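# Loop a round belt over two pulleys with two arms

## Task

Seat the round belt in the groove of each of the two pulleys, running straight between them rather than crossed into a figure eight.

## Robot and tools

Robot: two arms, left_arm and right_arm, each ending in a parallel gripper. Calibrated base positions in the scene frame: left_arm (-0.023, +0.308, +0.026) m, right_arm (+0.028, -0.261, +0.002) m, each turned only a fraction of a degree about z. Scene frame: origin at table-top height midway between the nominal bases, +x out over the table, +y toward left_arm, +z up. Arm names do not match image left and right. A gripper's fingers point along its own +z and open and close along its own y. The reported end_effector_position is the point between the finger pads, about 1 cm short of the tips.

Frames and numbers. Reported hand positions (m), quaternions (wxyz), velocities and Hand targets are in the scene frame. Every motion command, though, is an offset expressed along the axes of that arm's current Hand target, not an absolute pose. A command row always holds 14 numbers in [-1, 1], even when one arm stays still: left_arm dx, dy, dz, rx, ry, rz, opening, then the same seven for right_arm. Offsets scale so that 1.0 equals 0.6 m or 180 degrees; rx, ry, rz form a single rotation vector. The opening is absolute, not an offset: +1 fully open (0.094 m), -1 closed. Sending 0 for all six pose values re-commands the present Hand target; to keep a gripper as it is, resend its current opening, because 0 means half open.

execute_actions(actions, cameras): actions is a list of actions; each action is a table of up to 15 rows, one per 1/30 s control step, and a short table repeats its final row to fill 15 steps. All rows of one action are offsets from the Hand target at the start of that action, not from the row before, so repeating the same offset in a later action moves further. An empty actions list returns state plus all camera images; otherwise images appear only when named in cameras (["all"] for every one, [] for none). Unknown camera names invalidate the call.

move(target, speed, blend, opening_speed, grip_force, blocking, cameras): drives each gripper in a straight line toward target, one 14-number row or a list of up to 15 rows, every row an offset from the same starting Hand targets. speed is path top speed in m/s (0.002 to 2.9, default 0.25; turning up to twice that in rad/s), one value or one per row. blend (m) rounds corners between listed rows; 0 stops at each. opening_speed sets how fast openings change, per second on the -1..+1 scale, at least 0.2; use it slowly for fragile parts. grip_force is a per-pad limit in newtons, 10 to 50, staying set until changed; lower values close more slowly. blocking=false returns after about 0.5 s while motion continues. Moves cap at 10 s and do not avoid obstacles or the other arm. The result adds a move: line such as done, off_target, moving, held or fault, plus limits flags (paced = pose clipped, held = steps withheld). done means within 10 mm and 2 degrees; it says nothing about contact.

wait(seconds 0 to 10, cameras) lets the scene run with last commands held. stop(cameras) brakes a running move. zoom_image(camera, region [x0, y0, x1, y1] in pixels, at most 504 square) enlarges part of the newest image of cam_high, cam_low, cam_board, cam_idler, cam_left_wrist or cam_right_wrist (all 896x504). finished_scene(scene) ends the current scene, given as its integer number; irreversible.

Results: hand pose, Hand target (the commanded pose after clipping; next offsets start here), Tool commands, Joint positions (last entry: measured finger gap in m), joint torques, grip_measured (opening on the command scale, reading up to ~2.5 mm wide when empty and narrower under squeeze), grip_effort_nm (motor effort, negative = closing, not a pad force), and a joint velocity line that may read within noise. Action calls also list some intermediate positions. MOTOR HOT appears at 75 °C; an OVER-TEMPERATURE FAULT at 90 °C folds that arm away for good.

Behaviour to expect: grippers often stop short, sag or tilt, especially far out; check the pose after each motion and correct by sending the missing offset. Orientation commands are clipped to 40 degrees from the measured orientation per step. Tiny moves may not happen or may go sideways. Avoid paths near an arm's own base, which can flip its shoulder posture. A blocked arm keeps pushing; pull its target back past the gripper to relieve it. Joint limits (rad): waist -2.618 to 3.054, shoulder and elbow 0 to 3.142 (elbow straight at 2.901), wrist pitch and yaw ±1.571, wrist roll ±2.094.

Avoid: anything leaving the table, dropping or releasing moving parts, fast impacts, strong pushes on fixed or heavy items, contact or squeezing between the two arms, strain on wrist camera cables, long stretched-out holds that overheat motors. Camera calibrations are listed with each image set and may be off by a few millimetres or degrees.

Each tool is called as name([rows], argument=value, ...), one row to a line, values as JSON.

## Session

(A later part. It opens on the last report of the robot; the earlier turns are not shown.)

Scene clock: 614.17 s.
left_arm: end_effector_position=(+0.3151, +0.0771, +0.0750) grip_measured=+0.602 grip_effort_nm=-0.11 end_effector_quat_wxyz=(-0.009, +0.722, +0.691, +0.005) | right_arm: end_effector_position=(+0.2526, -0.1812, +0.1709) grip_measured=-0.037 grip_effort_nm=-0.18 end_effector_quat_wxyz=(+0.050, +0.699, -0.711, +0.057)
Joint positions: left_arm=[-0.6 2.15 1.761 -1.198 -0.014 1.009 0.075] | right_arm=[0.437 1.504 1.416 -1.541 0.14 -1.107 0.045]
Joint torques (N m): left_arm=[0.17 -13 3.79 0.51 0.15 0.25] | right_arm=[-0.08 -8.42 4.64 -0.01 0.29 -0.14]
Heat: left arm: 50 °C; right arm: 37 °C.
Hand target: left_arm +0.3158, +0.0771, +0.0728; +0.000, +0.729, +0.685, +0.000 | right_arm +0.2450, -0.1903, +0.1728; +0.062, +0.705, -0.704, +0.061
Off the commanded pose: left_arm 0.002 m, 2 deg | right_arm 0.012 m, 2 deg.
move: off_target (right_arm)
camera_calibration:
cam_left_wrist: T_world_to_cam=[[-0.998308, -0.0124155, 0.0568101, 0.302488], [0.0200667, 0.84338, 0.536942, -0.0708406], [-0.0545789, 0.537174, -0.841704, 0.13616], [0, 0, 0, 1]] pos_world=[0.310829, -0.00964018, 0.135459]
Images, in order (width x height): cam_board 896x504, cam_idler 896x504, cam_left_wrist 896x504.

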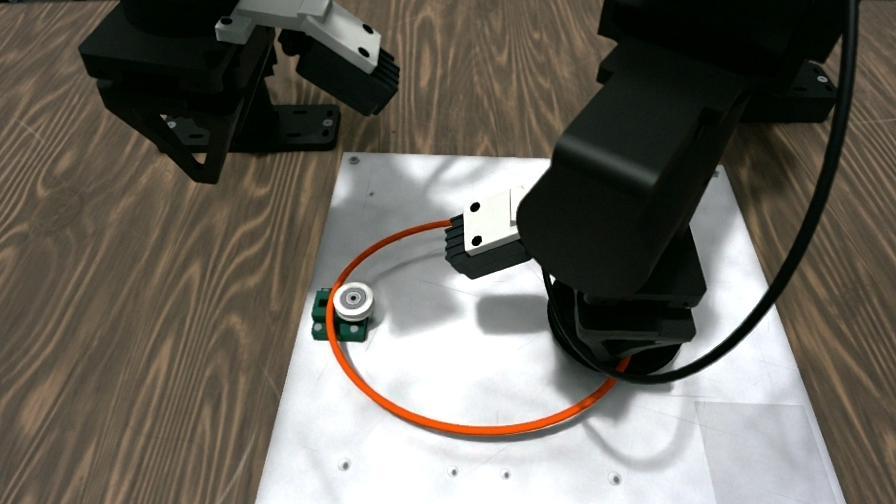

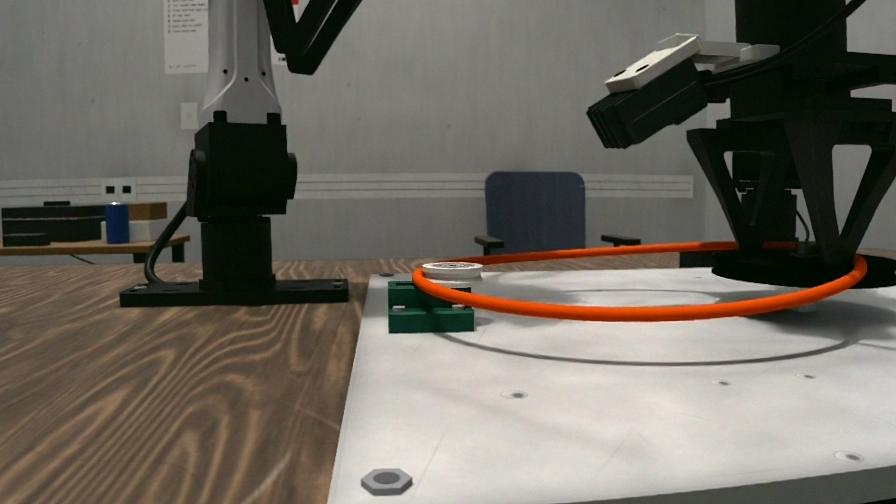

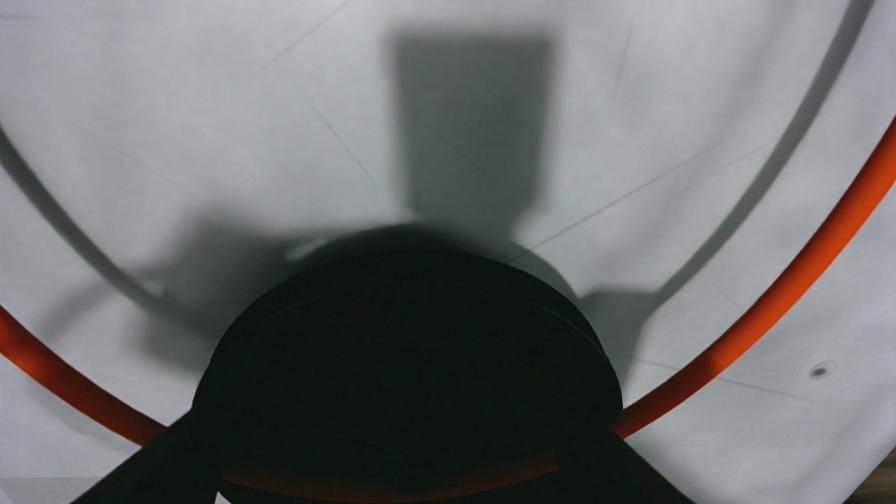

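move(target=[0.0555,-0.0102,-0.0067,0,0,0,0.45,0,0,0,0,0,0,-0.04], speed=0.05, cameras=["cam_board","cam_idler","cam_left_wrist"])

zoom_image(camera="cam_idler", region=[696, 150, 896, 310])

zoom_image(camera="cam_board", region=[520, 220, 740, 400])

Scene clock: 636.63 s.
left_arm: end_effector_position=(+0.3156, +0.1045, +0.0746) grip_measured=+0.452 grip_effort_nm=-0.11 end_effector_quat_wxyz=(+0.001, +0.723, +0.691, +0.000) | right_arm: end_effector_position=(+0.2526, -0.1812, +0.1709) grip_measured=-0.037 grip_effort_nm=-0.18 end_effector_quat_wxyz=(+0.050, +0.699, -0.711, +0.057)
Joint positions: left_arm=[-0.536 2.074 1.641 -1.135 0 1.075 0.068] | right_arm=[0.437 1.504 1.416 -1.541 0.14 -1.107 0.045]
Joint torques (N m): left_arm=[0.14 -13.53 3.99 0.25 0.19 0.28] | right_arm=[-0.09 -8.4 4.66 -0.01 0.29 -0.14]
Heat: left arm: 57 °C; right arm: 37 °C.
Hand target: left_arm +0.3119, +0.1107, +0.0769; +0.000, +0.729, +0.685, +0.000 | right_arm +0.2450, -0.1903, +0.1728; +0.062, +0.705, -0.704, +0.061
Off the commanded pose: left_arm 0.008 m, 1 deg | right_arm 0.012 m, 2 deg.
move: off_target (right_arm)
camera_calibration:
cam_left_wrist: T_world_to_cam=[[-0.998764, -0.00907787, 0.0488734, 0.30373], [0.017586, 0.855074, 0.518207, -0.0928082], [-0.0464946, 0.518426, -0.853858, 0.121466], [0, 0, 0, 1]] pos_world=[0.310634, 0.0191438, 0.136965]
Images, in order (width x height): cam_board 896x504, cam_idler 896x504, cam_left_wrist 896x504.

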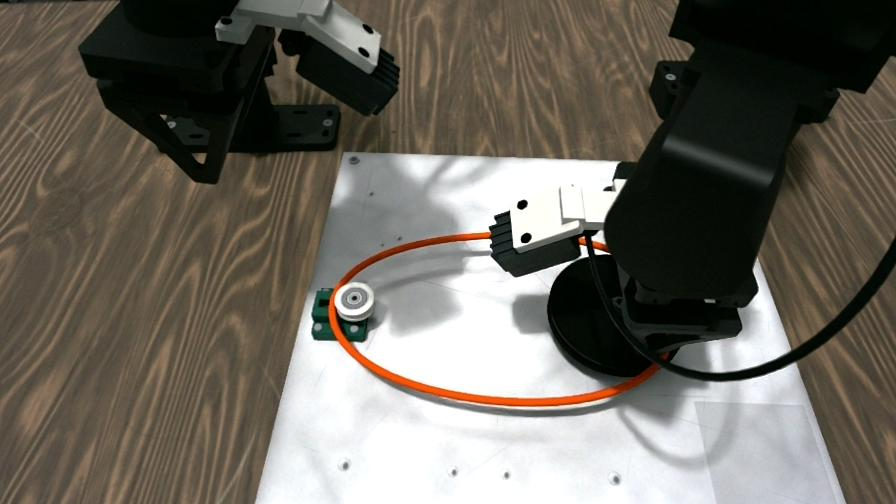

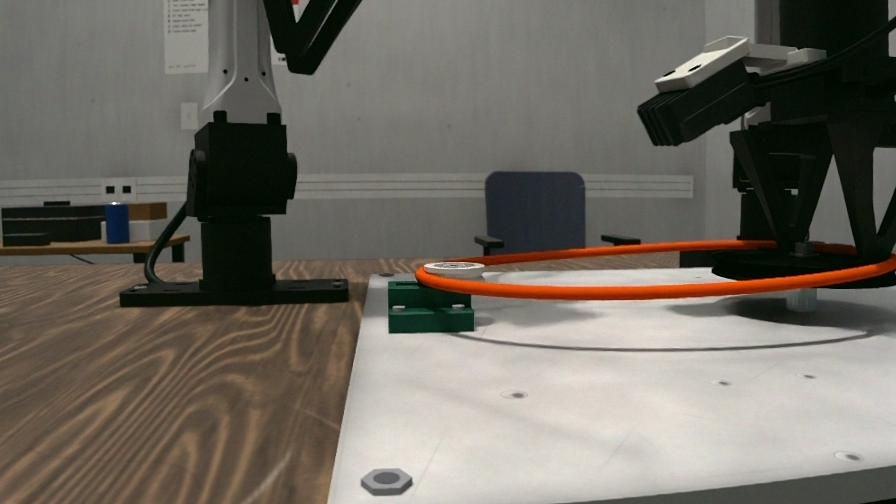

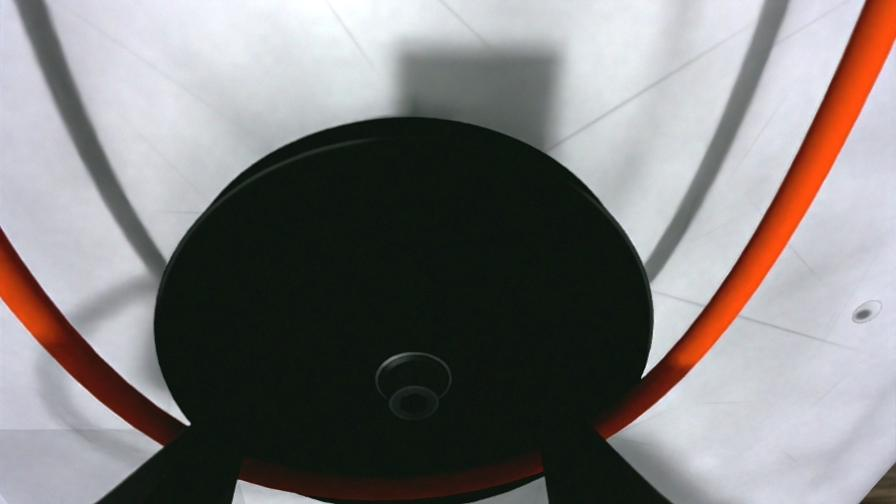

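Scaled by 2.520 from the camera's 896x504 image, which has a finer 1280x720 frame.

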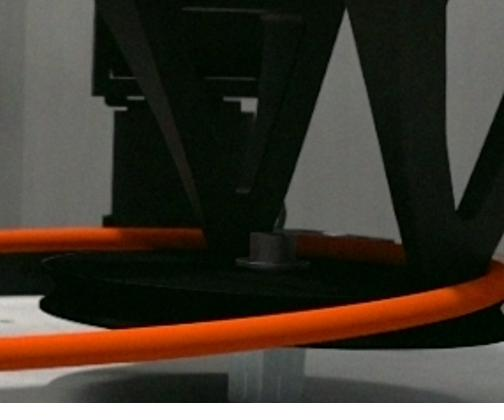

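Scaled by 2.291 from the camera's 896x504 image, which has a finer 1280x720 frame.

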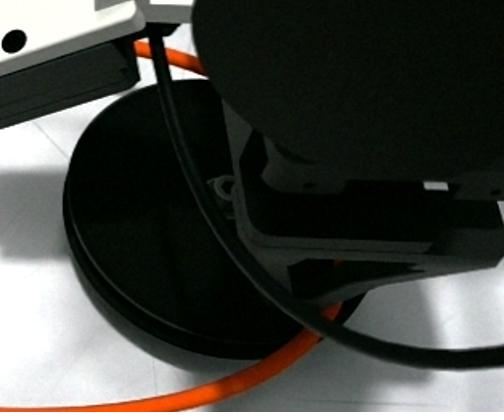

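zoom_image(camera="cam_idler", region=[390, 230, 510, 330])

Scaled by 4.200 from the camera's 896x504 image, which has a finer 1280x720 frame.

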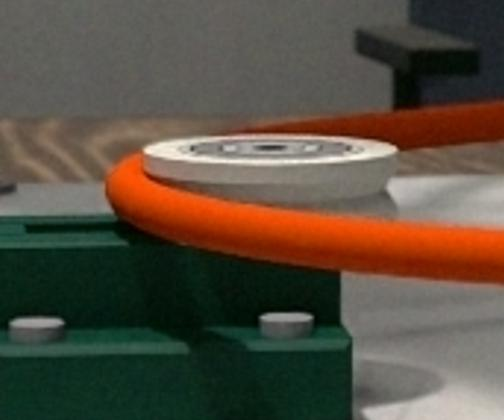

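move(target=[0.0613,-0.0072,-0.0017,0,0,0,0.45,0,0,0,0,0,0,-0.04], speed=0.05, cameras=["cam_board","cam_idler","cam_left_wrist","cam_high"])

zoom_image(camera="cam_idler", region=[696, 150, 896, 310])

zoom_image(camera="cam_board", region=[520, 220, 740, 400])

zoom_image(camera="cam_idler", region=[390, 230, 510, 330])

Scene clock: 655.60 s.
left_arm: end_effector_position=(+0.3052, +0.1330, +0.0754) grip_measured=+0.452 grip_effort_nm=-0.09 end_effector_quat_wxyz=(+0.001, +0.734, +0.679, -0.020) | right_arm: end_effector_position=(+0.2526, -0.1812, +0.1709) grip_measured=-0.037 grip_effort_nm=-0.18 end_effector_quat_wxyz=(+0.050, +0.699, -0.711, +0.057)
Joint positions: left_arm=[-0.467 1.999 1.533 -1.118 0.038 1.175 0.068] | right_arm=[0.437 1.504 1.416 -1.541 0.14 -1.107 0.045]
Joint torques (N m): left_arm=[1.66 -12.75 4.19 0.32 -0.11 0.14] | right_arm=[-0.08 -8.4 4.66 -0.01 0.29 -0.14]
Heat: left arm: 56 °C; right arm: 37 °C.
Hand target: left_arm +0.3098, +0.1476, +0.0780; +0.000, +0.729, +0.685, +0.000 | right_arm +0.2450, -0.1903, +0.1728; +0.062, +0.705, -0.704, +0.061
Off the commanded pose: left_arm 0.016 m, 2 deg | right_arm 0.012 m, 2 deg.
move: off_target (left_arm, right_arm)
camera_calibration:
cam_left_wrist: T_world_to_cam=[[-0.996554, 0.0231238, 0.0796547, 0.286267], [0.0595901, 0.867611, 0.493659, -0.130032], [-0.0576941, 0.496705, -0.866, 0.114145], [0, 0, 0, 1]] pos_world=[0.299615, 0.0495011, 0.140238]
Images, in order (width x height): cam_high 896x504, cam_board 896x504, cam_idler 896x504, cam_left_wrist 896x504.

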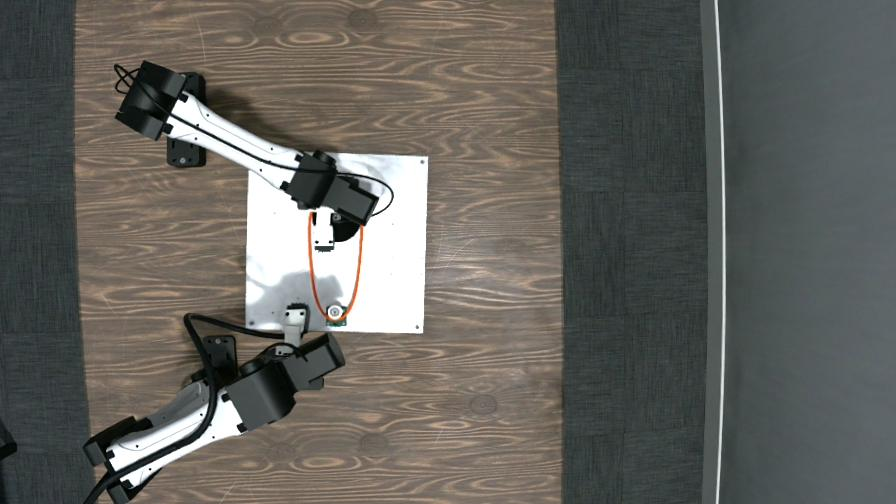

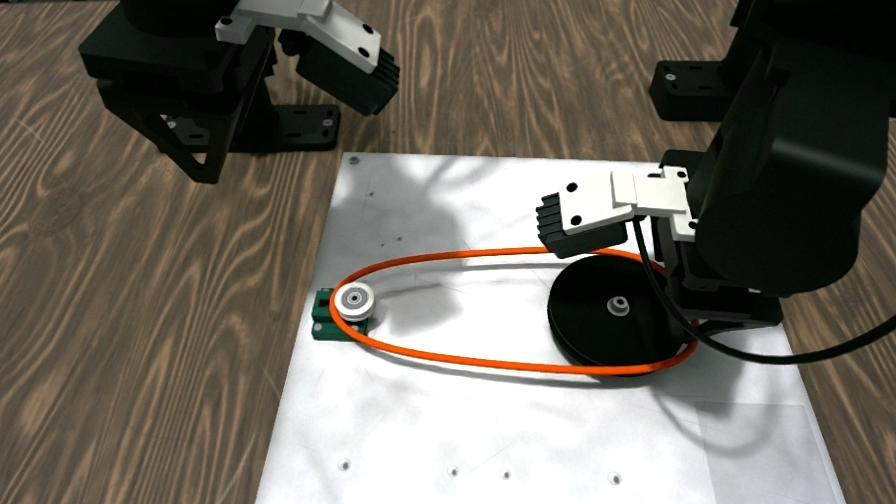

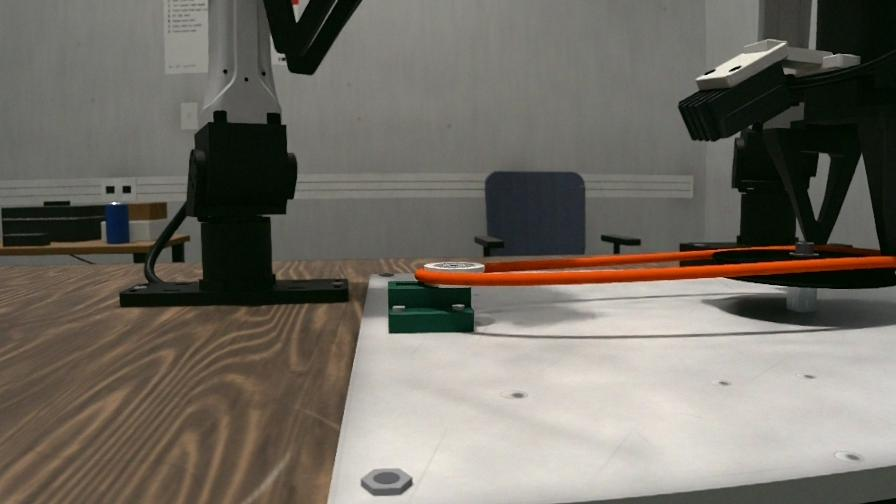

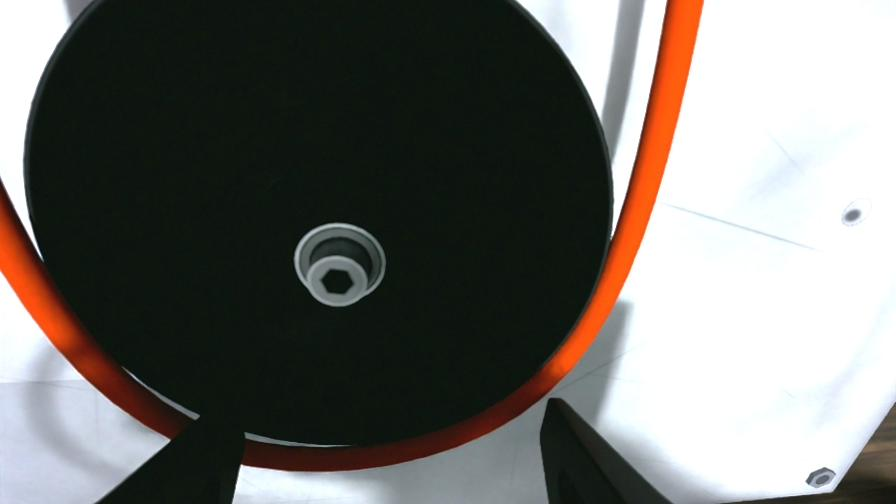

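Scaled by 2.520 from the camera's 896x504 image, which has a finer 1280x720 frame.

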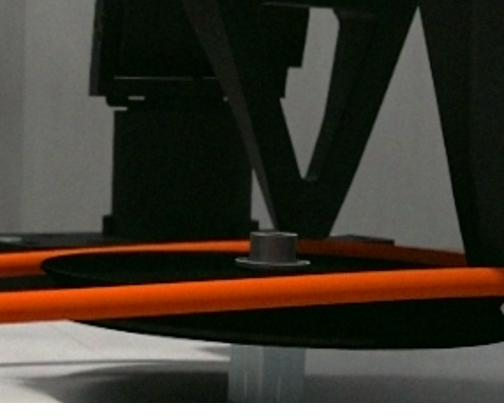

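Scaled by 2.291 from the camera's 896x504 image, which has a finer 1280x720 frame.

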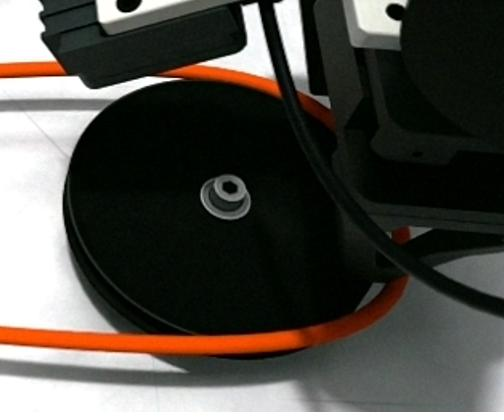

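Scaled by 4.200 from the camera's 896x504 image, which has a finer 1280x720 frame.

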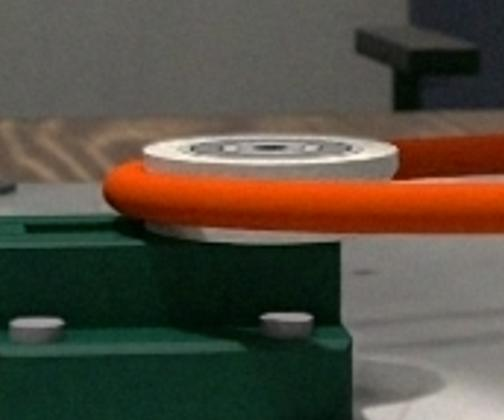

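move(target=[0.021,0.012,0.0,0,0,0,0.45,0,0,0,0,0,0,-0.04], speed=0.05, cameras=["cam_board","cam_idler","cam_left_wrist"])

zoom_image(camera="cam_idler", region=[696, 150, 896, 310])

zoom_image(camera="cam_board", region=[520, 220, 740, 400])

zoom_image(camera="cam_left_wrist", region=[100, 300, 600, 504])

Scene clock: 681.80 s.
left_arm: end_effector_position=(+0.3174, +0.1583, +0.0753) grip_measured=+0.452 grip_effort_nm=-0.09 end_effector_quat_wxyz=(-0.004, +0.720, +0.694, -0.007) | right_arm: end_effector_position=(+0.2526, -0.1812, +0.1709) grip_measured=-0.037 grip_effort_nm=-0.18 end_effector_quat_wxyz=(+0.050, +0.699, -0.711, +0.057)
Joint positions: left_arm=[-0.404 1.999 1.533 -1.118 0.011 1.198 0.068] | right_arm=[0.437 1.504 1.416 -1.541 0.14 -1.107 0.045]
Joint torques (N m): left_arm=[-0.31 -12 5.29 0.32 0.05 0.25] | right_arm=[-0.09 -8.42 4.64 -0.01 0.29 -0.14]
Heat: left arm: 59 °C; right arm: 37 °C.
Hand target: left_arm +0.3178, +0.1598, +0.0780; +0.000, +0.729, +0.685, +0.000 | right_arm +0.2450, -0.1903, +0.1728; +0.062, +0.705, -0.704, +0.061
Off the commanded pose: left_arm 0.003 m, 2 deg | right_arm 0.012 m, 2 deg.
move: off_target (right_arm)
camera_calibration:
cam_left_wrist: T_world_to_cam=[[-0.997552, -0.0177457, 0.0676365, 0.305512], [0.0196905, 0.856834, 0.515217, -0.139905], [-0.0670961, 0.515287, -0.854387, 0.101396], [0, 0, 0, 1]] pos_world=[0.314322, 0.0730492, 0.138049]
Images, in order (width x height): cam_board 896x504, cam_idler 896x504, cam_left_wrist 896x504.

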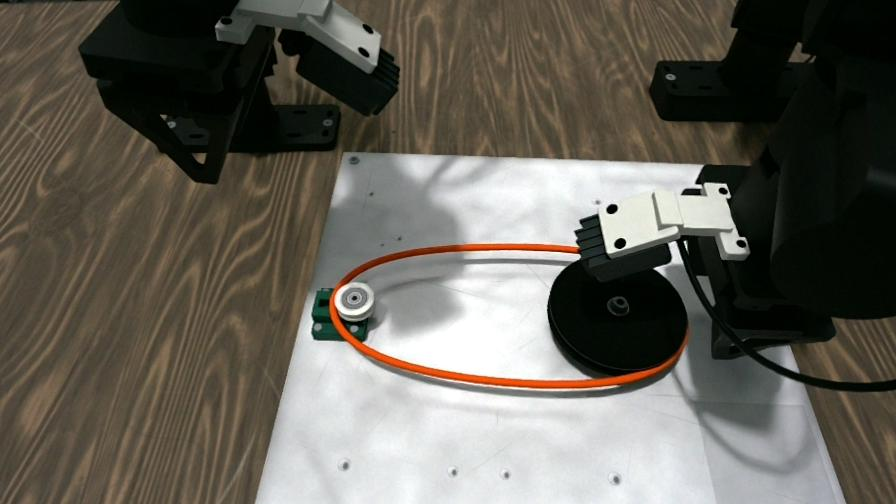

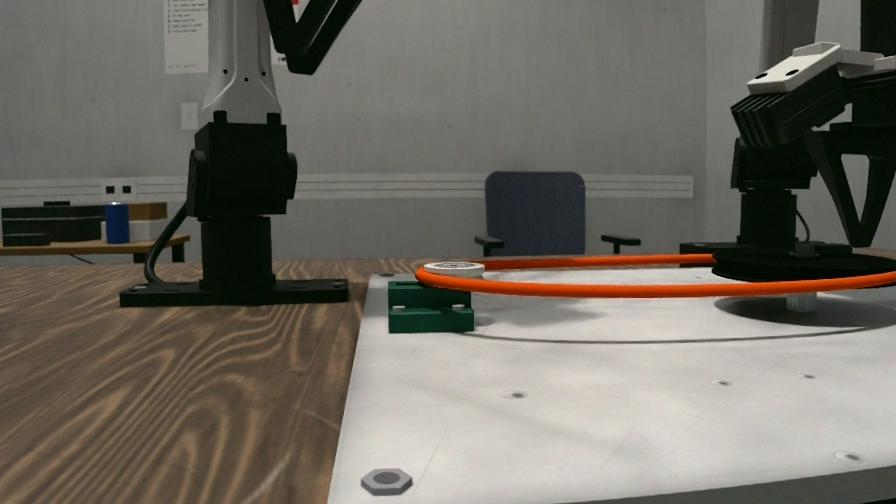

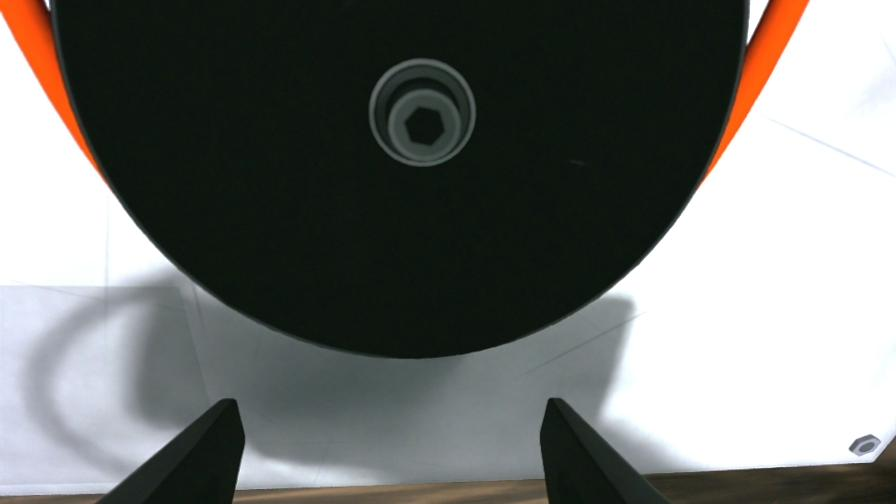

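Scaled by 2.520 from the camera's 896x504 image, which has a finer 1280x720 frame.

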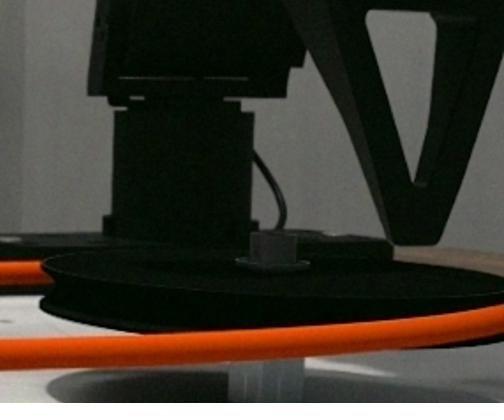

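Scaled by 2.291 from the camera's 896x504 image, which has a finer 1280x720 frame.

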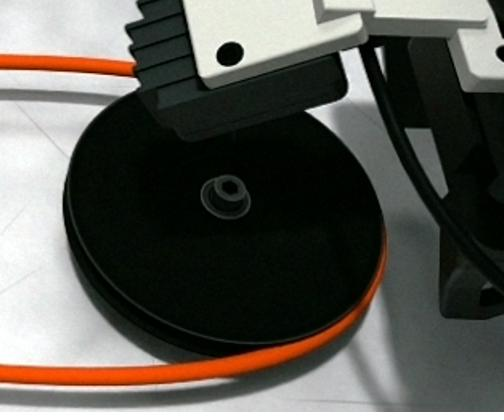

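Scaled by 1.008 from the camera's 896x504 image, which has a finer 1280x720 frame.

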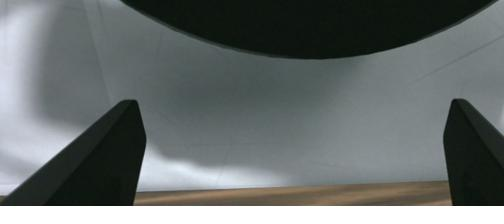

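move([
  [0,0,-0.1333,0,0,0,0.45,0,0,0,0,0,0,-0.04],
  [0.194,-0.096,-0.2,0,0,0,0.45,0,0,0,0,0,0,-0.04],
], speed=[0.1,0.25], blend=[0.02,0], cameras=["cam_high","cam_low","cam_board","cam_idler"])

zoom_image(camera="cam_board", region=[520, 220, 740, 400])

zoom_image(camera="cam_idler", region=[696, 200, 896, 330])

zoom_image(camera="cam_high", region=[270, 170, 410, 350])

zoom_image(camera="cam_low", region=[440, 210, 620, 290])

zoom_image(camera="cam_idler", region=[390, 230, 510, 330])

Scene clock: 697.50 s.
left_arm: end_effector_position=(+0.2778, +0.2772, +0.1955) grip_measured=+0.452 grip_effort_nm=-0.09 end_effector_quat_wxyz=(+0.008, +0.721, +0.693, +0.003) | right_arm: end_effector_position=(+0.2526, -0.1812, +0.1709) grip_measured=-0.037 grip_effort_nm=-0.18 end_effector_quat_wxyz=(+0.050, +0.699, -0.711, +0.057)
Joint positions: left_arm=[-0.094 1.684 1.609 -1.48 0.006 1.511 0.068] | right_arm=[0.437 1.504 1.416 -1.541 0.14 -1.107 0.045]
Joint torques (N m): left_arm=[-0.38 -9.8 4.93 0.04 0.06 0.24] | right_arm=[-0.09 -8.42 4.66 -0.01 0.29 -0.14]
Heat: left arm: 59 °C; right arm: 37 °C.
Hand target: left_arm +0.2676, +0.2796, +0.1981; +0.000, +0.729, +0.685, +0.000 | right_arm +0.2450, -0.1903, +0.1728; +0.062, +0.705, -0.704, +0.061
Off the commanded pose: left_arm 0.011 m, 2 deg | right_arm 0.012 m, 2 deg.
move: off_target (left_arm, right_arm)
Images, in order (width x height): cam_high 896x504, cam_low 896x504, cam_board 896x504, cam_idler 896x504.

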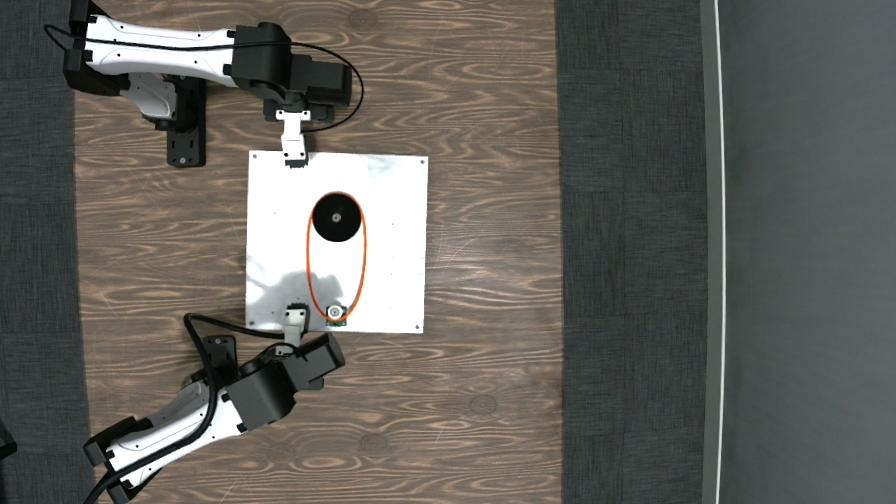

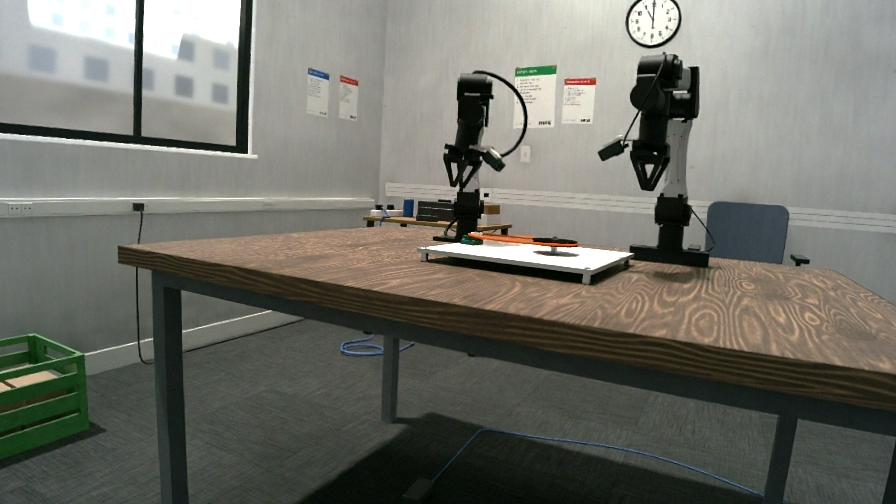

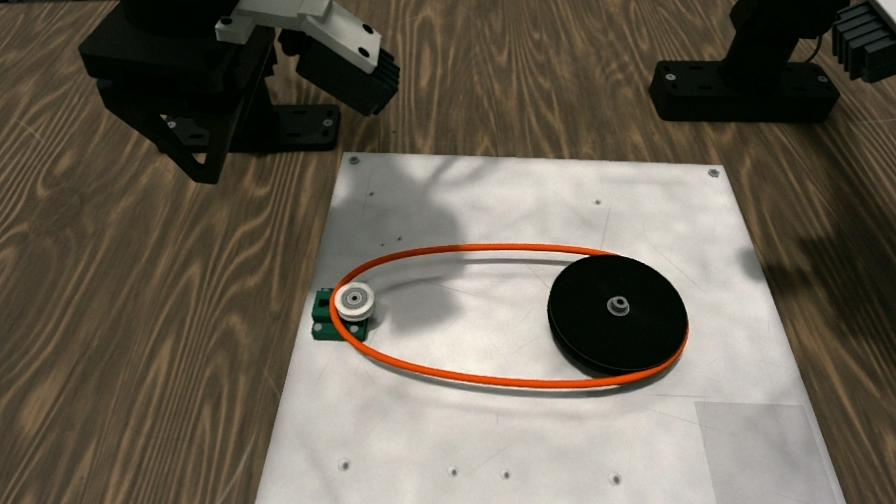

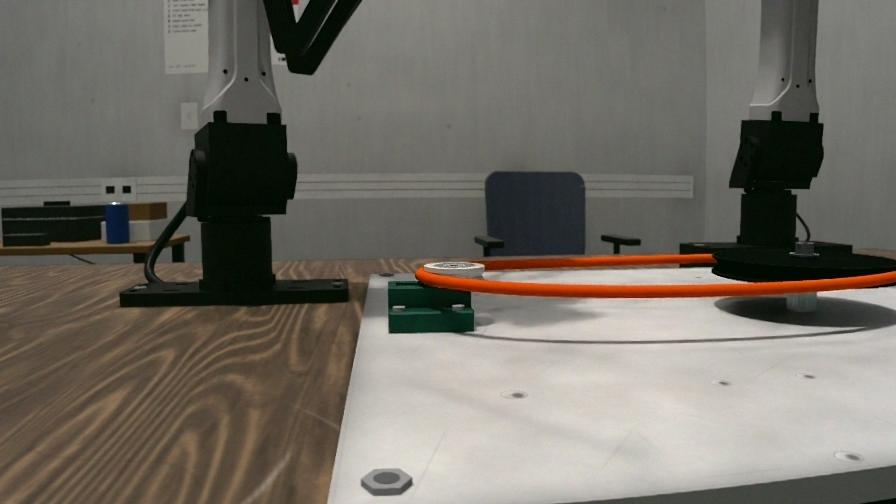

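Scaled by 2.291 from the camera's 896x504 image, which has a finer 1280x720 frame.

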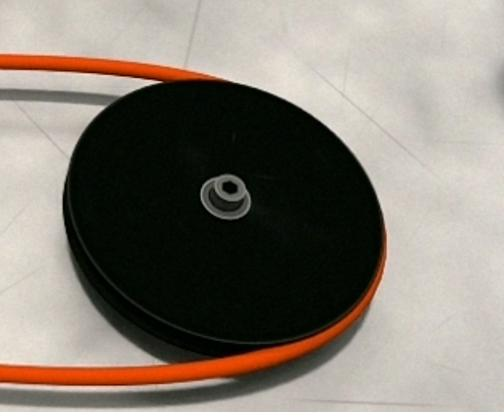

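Scaled by 2.520 from the camera's 896x504 image, which has a finer 1280x720 frame.

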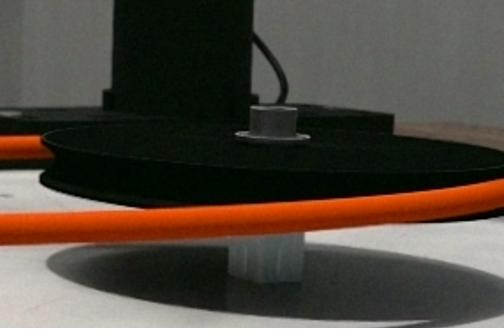

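Scaled by 2.800 from the camera's 896x504 image, which has a finer 1280x720 frame.

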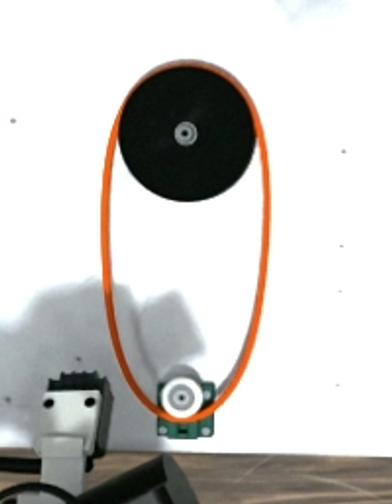

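Scaled by 2.800 from the camera's 896x504 image, which has a finer 1280x720 frame.

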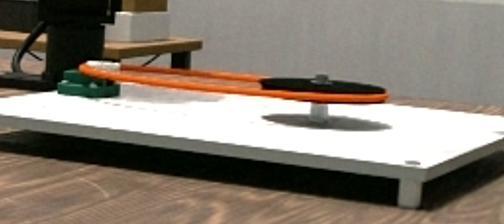

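Scaled by 4.200 from the camera's 896x504 image, which has a finer 1280x720 frame.

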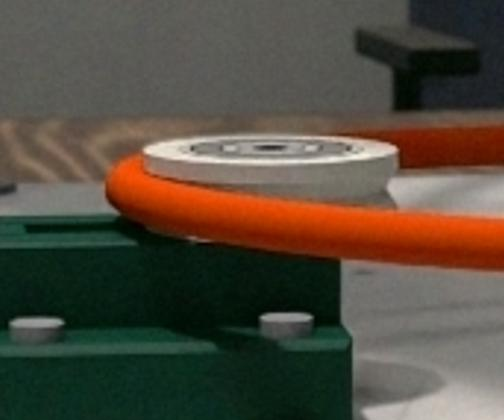

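zoom_image(camera="cam_low", region=[520, 225, 590, 265])

zoom_image(camera="cam_board", region=[610, 290, 700, 395])

zoom_image(camera="cam_idler", region=[800, 240, 896, 320])

Scaled by 7.200 from the camera's 896x504 image, which has a finer 1280x720 frame.

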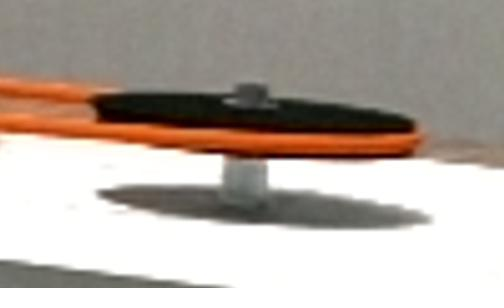

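Scaled by 4.800 from the camera's 896x504 image, which has a finer 1280x720 frame.

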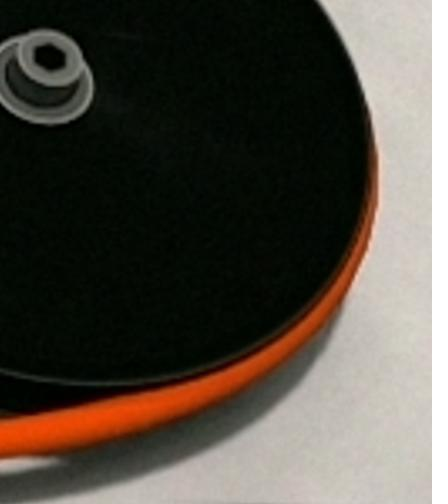

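Scaled by 5.250 from the camera's 896x504 image, which has a finer 1280x720 frame.

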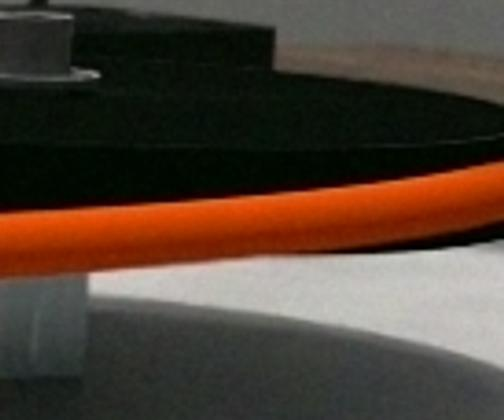

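finished_scene(scene=1)

The scene is finished: the task was done.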